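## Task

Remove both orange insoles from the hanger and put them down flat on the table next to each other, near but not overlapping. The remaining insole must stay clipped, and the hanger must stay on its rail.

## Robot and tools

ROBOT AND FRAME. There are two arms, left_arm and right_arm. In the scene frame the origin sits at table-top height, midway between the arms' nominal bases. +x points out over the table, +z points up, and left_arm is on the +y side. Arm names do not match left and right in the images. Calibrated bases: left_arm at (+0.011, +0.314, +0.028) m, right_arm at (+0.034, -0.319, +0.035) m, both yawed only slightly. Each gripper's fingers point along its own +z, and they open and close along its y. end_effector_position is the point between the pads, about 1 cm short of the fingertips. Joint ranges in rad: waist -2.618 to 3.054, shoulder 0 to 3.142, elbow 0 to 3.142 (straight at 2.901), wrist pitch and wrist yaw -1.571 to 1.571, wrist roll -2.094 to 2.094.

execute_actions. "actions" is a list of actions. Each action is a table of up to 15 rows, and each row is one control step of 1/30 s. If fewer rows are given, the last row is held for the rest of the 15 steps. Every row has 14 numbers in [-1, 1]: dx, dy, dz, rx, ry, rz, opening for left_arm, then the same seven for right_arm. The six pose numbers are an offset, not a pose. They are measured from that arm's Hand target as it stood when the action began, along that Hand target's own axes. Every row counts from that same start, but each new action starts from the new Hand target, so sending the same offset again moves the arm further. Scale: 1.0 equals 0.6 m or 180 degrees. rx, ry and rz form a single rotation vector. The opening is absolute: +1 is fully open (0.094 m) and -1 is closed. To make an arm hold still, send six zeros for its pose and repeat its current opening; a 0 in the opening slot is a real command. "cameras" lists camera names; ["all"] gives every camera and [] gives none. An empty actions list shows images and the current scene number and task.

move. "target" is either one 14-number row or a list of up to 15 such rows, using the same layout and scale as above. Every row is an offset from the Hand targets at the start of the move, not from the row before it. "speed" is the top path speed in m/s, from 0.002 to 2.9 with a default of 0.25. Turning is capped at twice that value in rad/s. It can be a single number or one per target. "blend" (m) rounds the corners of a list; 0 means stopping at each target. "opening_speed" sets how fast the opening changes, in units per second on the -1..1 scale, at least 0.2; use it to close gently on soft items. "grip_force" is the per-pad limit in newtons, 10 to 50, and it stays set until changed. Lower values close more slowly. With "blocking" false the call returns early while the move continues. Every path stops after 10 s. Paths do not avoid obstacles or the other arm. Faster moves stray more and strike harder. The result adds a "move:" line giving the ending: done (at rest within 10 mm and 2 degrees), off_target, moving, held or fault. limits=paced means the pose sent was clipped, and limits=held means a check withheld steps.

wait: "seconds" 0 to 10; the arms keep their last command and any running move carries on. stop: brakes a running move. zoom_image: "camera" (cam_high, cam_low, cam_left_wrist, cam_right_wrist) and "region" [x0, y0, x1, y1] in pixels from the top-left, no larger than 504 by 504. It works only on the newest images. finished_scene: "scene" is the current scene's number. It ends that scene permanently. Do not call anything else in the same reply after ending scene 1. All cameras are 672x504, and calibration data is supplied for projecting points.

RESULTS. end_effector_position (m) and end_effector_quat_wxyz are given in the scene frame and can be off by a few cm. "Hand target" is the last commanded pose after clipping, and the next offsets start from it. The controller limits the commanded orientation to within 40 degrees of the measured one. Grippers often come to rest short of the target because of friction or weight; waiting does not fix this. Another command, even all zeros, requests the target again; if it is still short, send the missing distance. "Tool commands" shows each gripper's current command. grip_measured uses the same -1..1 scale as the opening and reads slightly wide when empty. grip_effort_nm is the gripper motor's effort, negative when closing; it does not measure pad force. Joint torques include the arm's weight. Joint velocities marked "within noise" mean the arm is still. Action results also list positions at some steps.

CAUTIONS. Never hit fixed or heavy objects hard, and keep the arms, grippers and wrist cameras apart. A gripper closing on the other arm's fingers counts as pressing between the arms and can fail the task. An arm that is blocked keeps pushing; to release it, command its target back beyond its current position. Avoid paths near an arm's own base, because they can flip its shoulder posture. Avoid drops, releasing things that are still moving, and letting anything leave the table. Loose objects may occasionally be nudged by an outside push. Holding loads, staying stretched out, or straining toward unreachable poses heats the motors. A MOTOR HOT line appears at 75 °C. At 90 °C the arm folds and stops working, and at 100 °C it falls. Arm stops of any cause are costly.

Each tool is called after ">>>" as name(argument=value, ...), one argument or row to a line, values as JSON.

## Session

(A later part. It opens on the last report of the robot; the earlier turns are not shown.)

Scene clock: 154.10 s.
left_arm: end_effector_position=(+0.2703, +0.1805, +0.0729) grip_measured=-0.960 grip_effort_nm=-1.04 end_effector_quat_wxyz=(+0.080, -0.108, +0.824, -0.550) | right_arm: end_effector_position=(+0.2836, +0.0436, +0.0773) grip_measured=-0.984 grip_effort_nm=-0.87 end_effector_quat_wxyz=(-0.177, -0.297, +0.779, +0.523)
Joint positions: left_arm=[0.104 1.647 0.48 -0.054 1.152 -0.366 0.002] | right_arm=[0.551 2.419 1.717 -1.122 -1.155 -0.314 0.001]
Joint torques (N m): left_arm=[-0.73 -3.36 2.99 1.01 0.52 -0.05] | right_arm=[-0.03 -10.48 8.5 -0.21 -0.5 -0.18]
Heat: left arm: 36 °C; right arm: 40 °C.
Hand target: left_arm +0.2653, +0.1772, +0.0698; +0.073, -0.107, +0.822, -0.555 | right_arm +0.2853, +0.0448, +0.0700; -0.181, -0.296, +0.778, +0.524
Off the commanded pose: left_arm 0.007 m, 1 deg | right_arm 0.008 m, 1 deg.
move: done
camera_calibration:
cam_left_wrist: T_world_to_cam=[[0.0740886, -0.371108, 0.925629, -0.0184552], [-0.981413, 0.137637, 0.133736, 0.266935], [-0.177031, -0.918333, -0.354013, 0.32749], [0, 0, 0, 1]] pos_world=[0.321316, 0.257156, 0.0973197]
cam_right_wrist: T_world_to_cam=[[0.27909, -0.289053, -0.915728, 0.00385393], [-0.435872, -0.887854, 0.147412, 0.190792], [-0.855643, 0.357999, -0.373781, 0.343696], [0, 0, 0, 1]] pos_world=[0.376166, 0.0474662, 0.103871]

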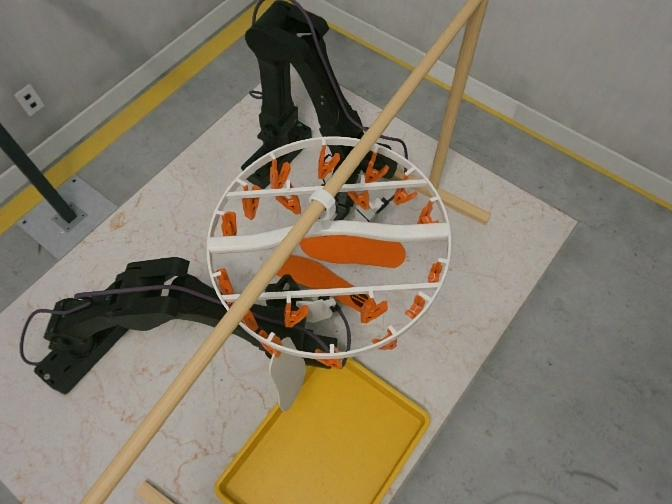

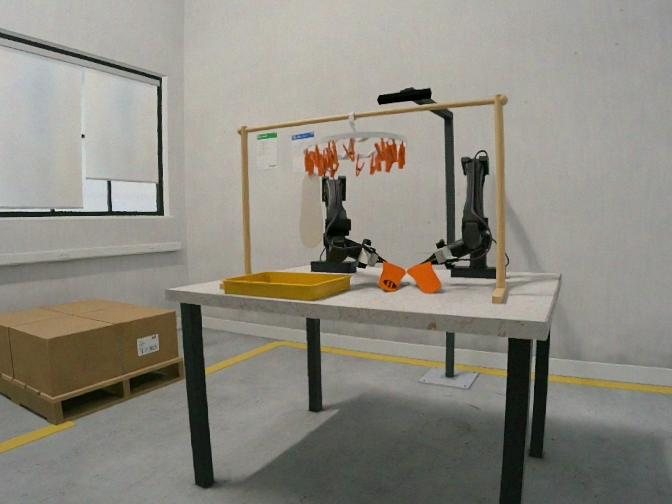

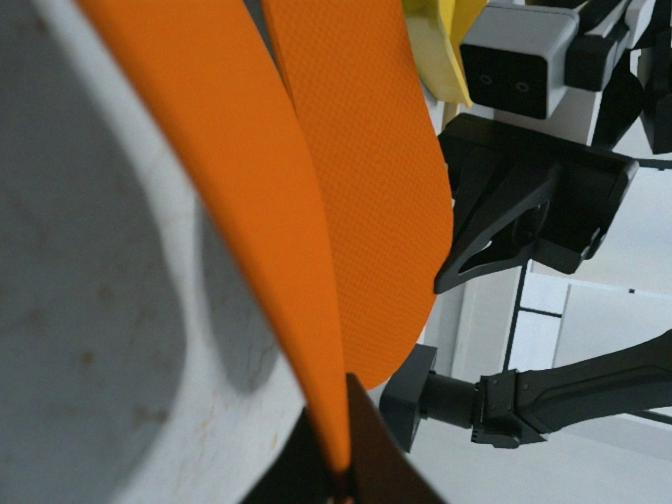

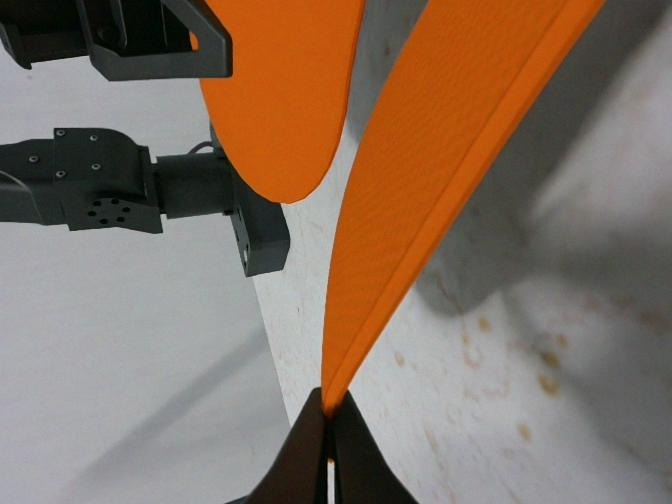

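>>> move(
  target=[0,0.073,0.029,0,0,0,-1,0.002,-0.072,0.03,0,0,0,-1],
  speed=0.1,
  cameras=["all"],
)

Scene clock: 159.90 s.
left_arm: end_effector_position=(+0.2706, +0.1806, +0.0253) grip_measured=-0.960 grip_effort_nm=-1.04 end_effector_quat_wxyz=(+0.080, -0.107, +0.825, -0.550) | right_arm: end_effector_position=(+0.2865, +0.0451, +0.0328) grip_measured=-0.984 grip_effort_nm=-0.87 end_effector_quat_wxyz=(-0.178, -0.298, +0.780, +0.521)
Joint positions: left_arm=[0.104 1.893 0.441 0.228 1.151 -0.361 0.002] | right_arm=[0.55 2.523 1.717 -1.025 -1.152 -0.32 0.001]
Joint velocities: left_arm=[within noise] | right_arm=[0.002 -0.007 -0.002 0.066 -0.168 -0.007 0]
Joint torques (N m): left_arm=[-0.61 -3.7 1.81 1.05 0.53 -0.04] | right_arm=[-0.05 -11.21 6.24 -0.05 -0.53 -0.09]
Heat: left arm: 35 °C; right arm: 40 °C.
Hand target: left_arm +0.2653, +0.1775, +0.0226; +0.073, -0.107, +0.822, -0.555 | right_arm +0.2854, +0.0448, +0.0231; -0.181, -0.296, +0.778, +0.524
Off the commanded pose: left_arm 0.007 m, 1 deg | right_arm 0.010 m, 1 deg.
move: done
camera_calibration:
cam_left_wrist: T_world_to_cam=[[0.0731387, -0.372797, 0.925026, 0.0262076], [-0.981323, 0.138568, 0.133434, 0.273301], [-0.177923, -0.917508, -0.3557, 0.311017], [0, 0, 0, 1]] pos_world=[0.321617, 0.25726, 0.0499182]
cam_right_wrist: T_world_to_cam=[[0.280506, -0.290804, -0.91474, -0.0376106], [-0.433497, -0.888654, 0.149578, 0.199202], [-0.856386, 0.35458, -0.375336, 0.329473], [0, 0, 0, 1]] pos_world=[0.37906, 0.0492596, 0.059463]

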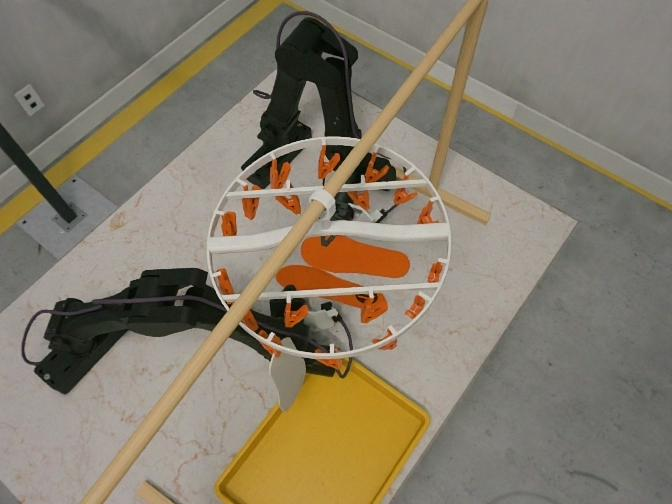

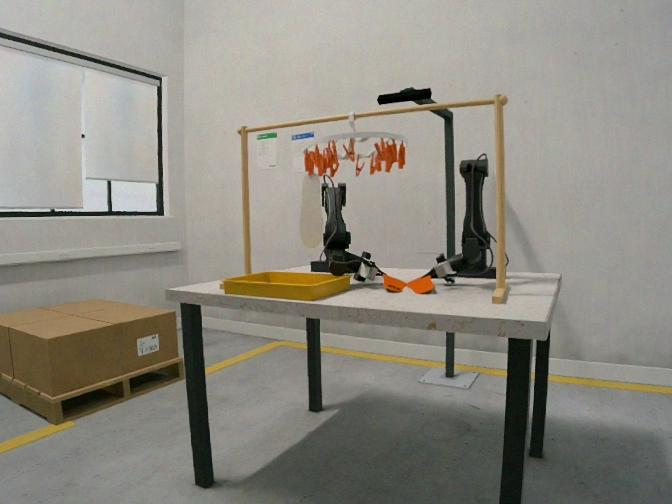

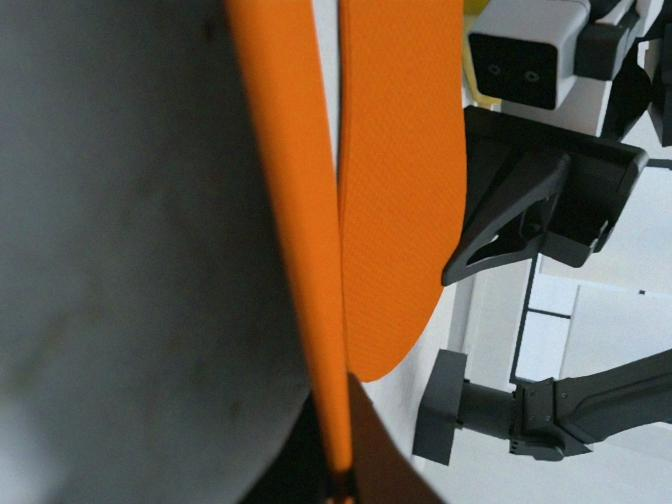

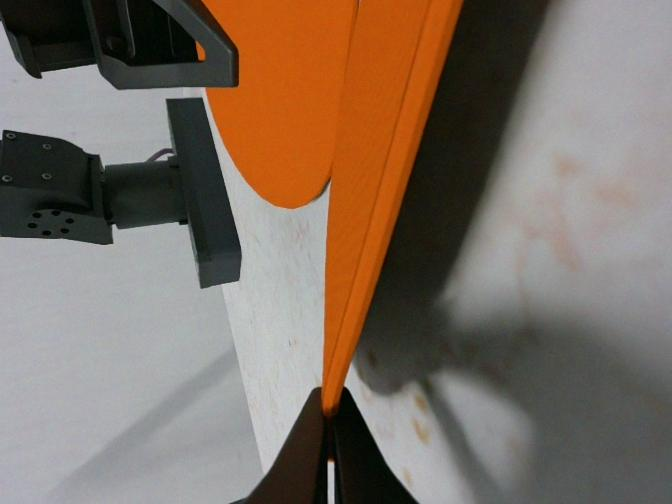

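>>> move(
  target=[
    [0,0,0,0,0,0,-0.6,0,0,0,0,0,0,-0.6],
    [0,0,-0.2,0,0,0,-0.6,0,0,-0.2,0,0,0,-0.6],
  ],
  cameras=["all"],
)

Scene clock: 164.47 s.
left_arm: end_effector_position=(+0.2334, +0.2851, +0.0677) grip_measured=-0.602 grip_effort_nm=0.09 end_effector_quat_wxyz=(+0.074, -0.114, +0.823, -0.552) | right_arm: end_effector_position=(+0.3558, -0.0407, +0.0783) grip_measured=-0.602 grip_effort_nm=0.10 end_effector_quat_wxyz=(-0.152, -0.287, +0.792, +0.517)
Joint positions: left_arm=[0.617 1.949 0.776 -1.114 1.043 0.784 0.019] | right_arm=[0.304 2.58 2.011 -1.574 -1.05 -0.699 0.019]
Joint torques (N m): left_arm=[-0.99 -3.97 4.45 -0.73 0.34 0.08] | right_arm=[0.13 -11.19 7.77 -0.63 -0.41 -0.12]
Heat: left arm: 34 °C; right arm: 39 °C.
Hand target: left_arm +0.2367, +0.2850, +0.0675; +0.072, -0.107, +0.822, -0.555 | right_arm +0.3565, -0.0400, +0.0694; -0.181, -0.297, +0.778, +0.524
Off the commanded pose: left_arm 0.003 m, 1 deg | right_arm 0.009 m, 4 deg.
joint sent to its limit (right arm) — joint 4 (wrist pitch), lower limit. The joint targets are off in orientation, not in position.
move: off_target (right_arm)
camera_calibration:
cam_left_wrist: T_world_to_cam=[[0.0919468, -0.364116, 0.926804, 0.0216857], [-0.979429, 0.134825, 0.150137, 0.216206], [-0.179623, -0.921543, -0.344229, 0.416034], [0, 0, 0, 1]] pos_world=[0.284493, 0.362139, 0.0906523]
cam_right_wrist: T_world_to_cam=[[0.296534, -0.312462, -0.902461, -0.0478383], [-0.482466, -0.864525, 0.140797, 0.165359], [-0.824193, 0.393656, -0.407113, 0.428954], [0, 0, 0, 1]] pos_world=[0.447507, -0.0408505, 0.108178]

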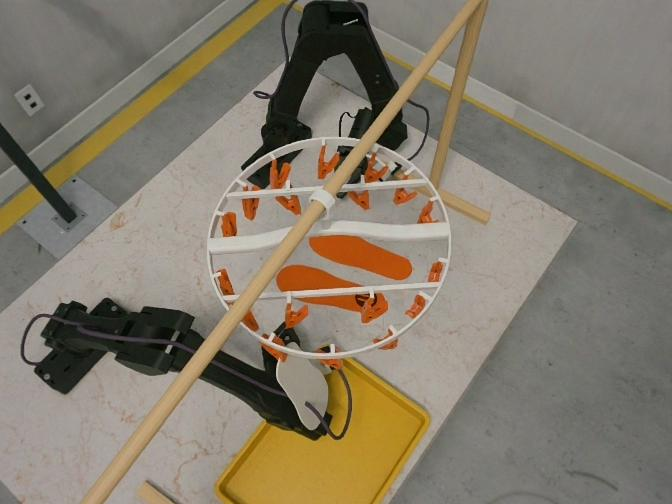

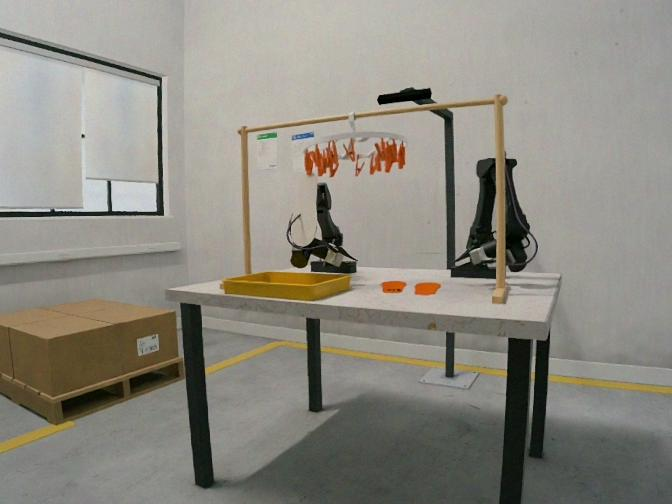

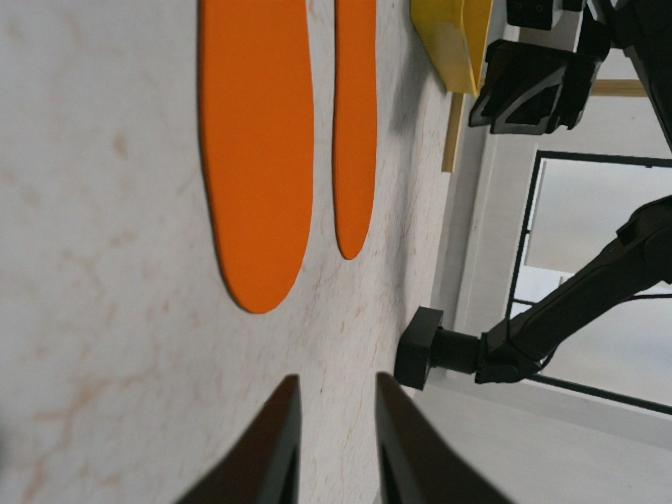

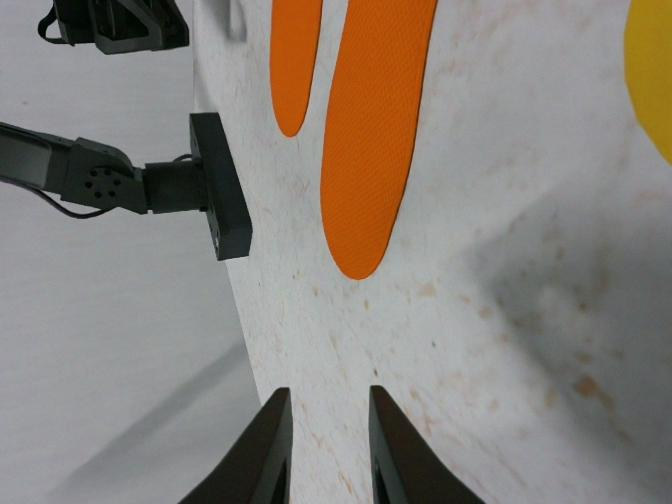

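>>> finished_scene(
  scene=1,
)

The scene is finished: the task was done.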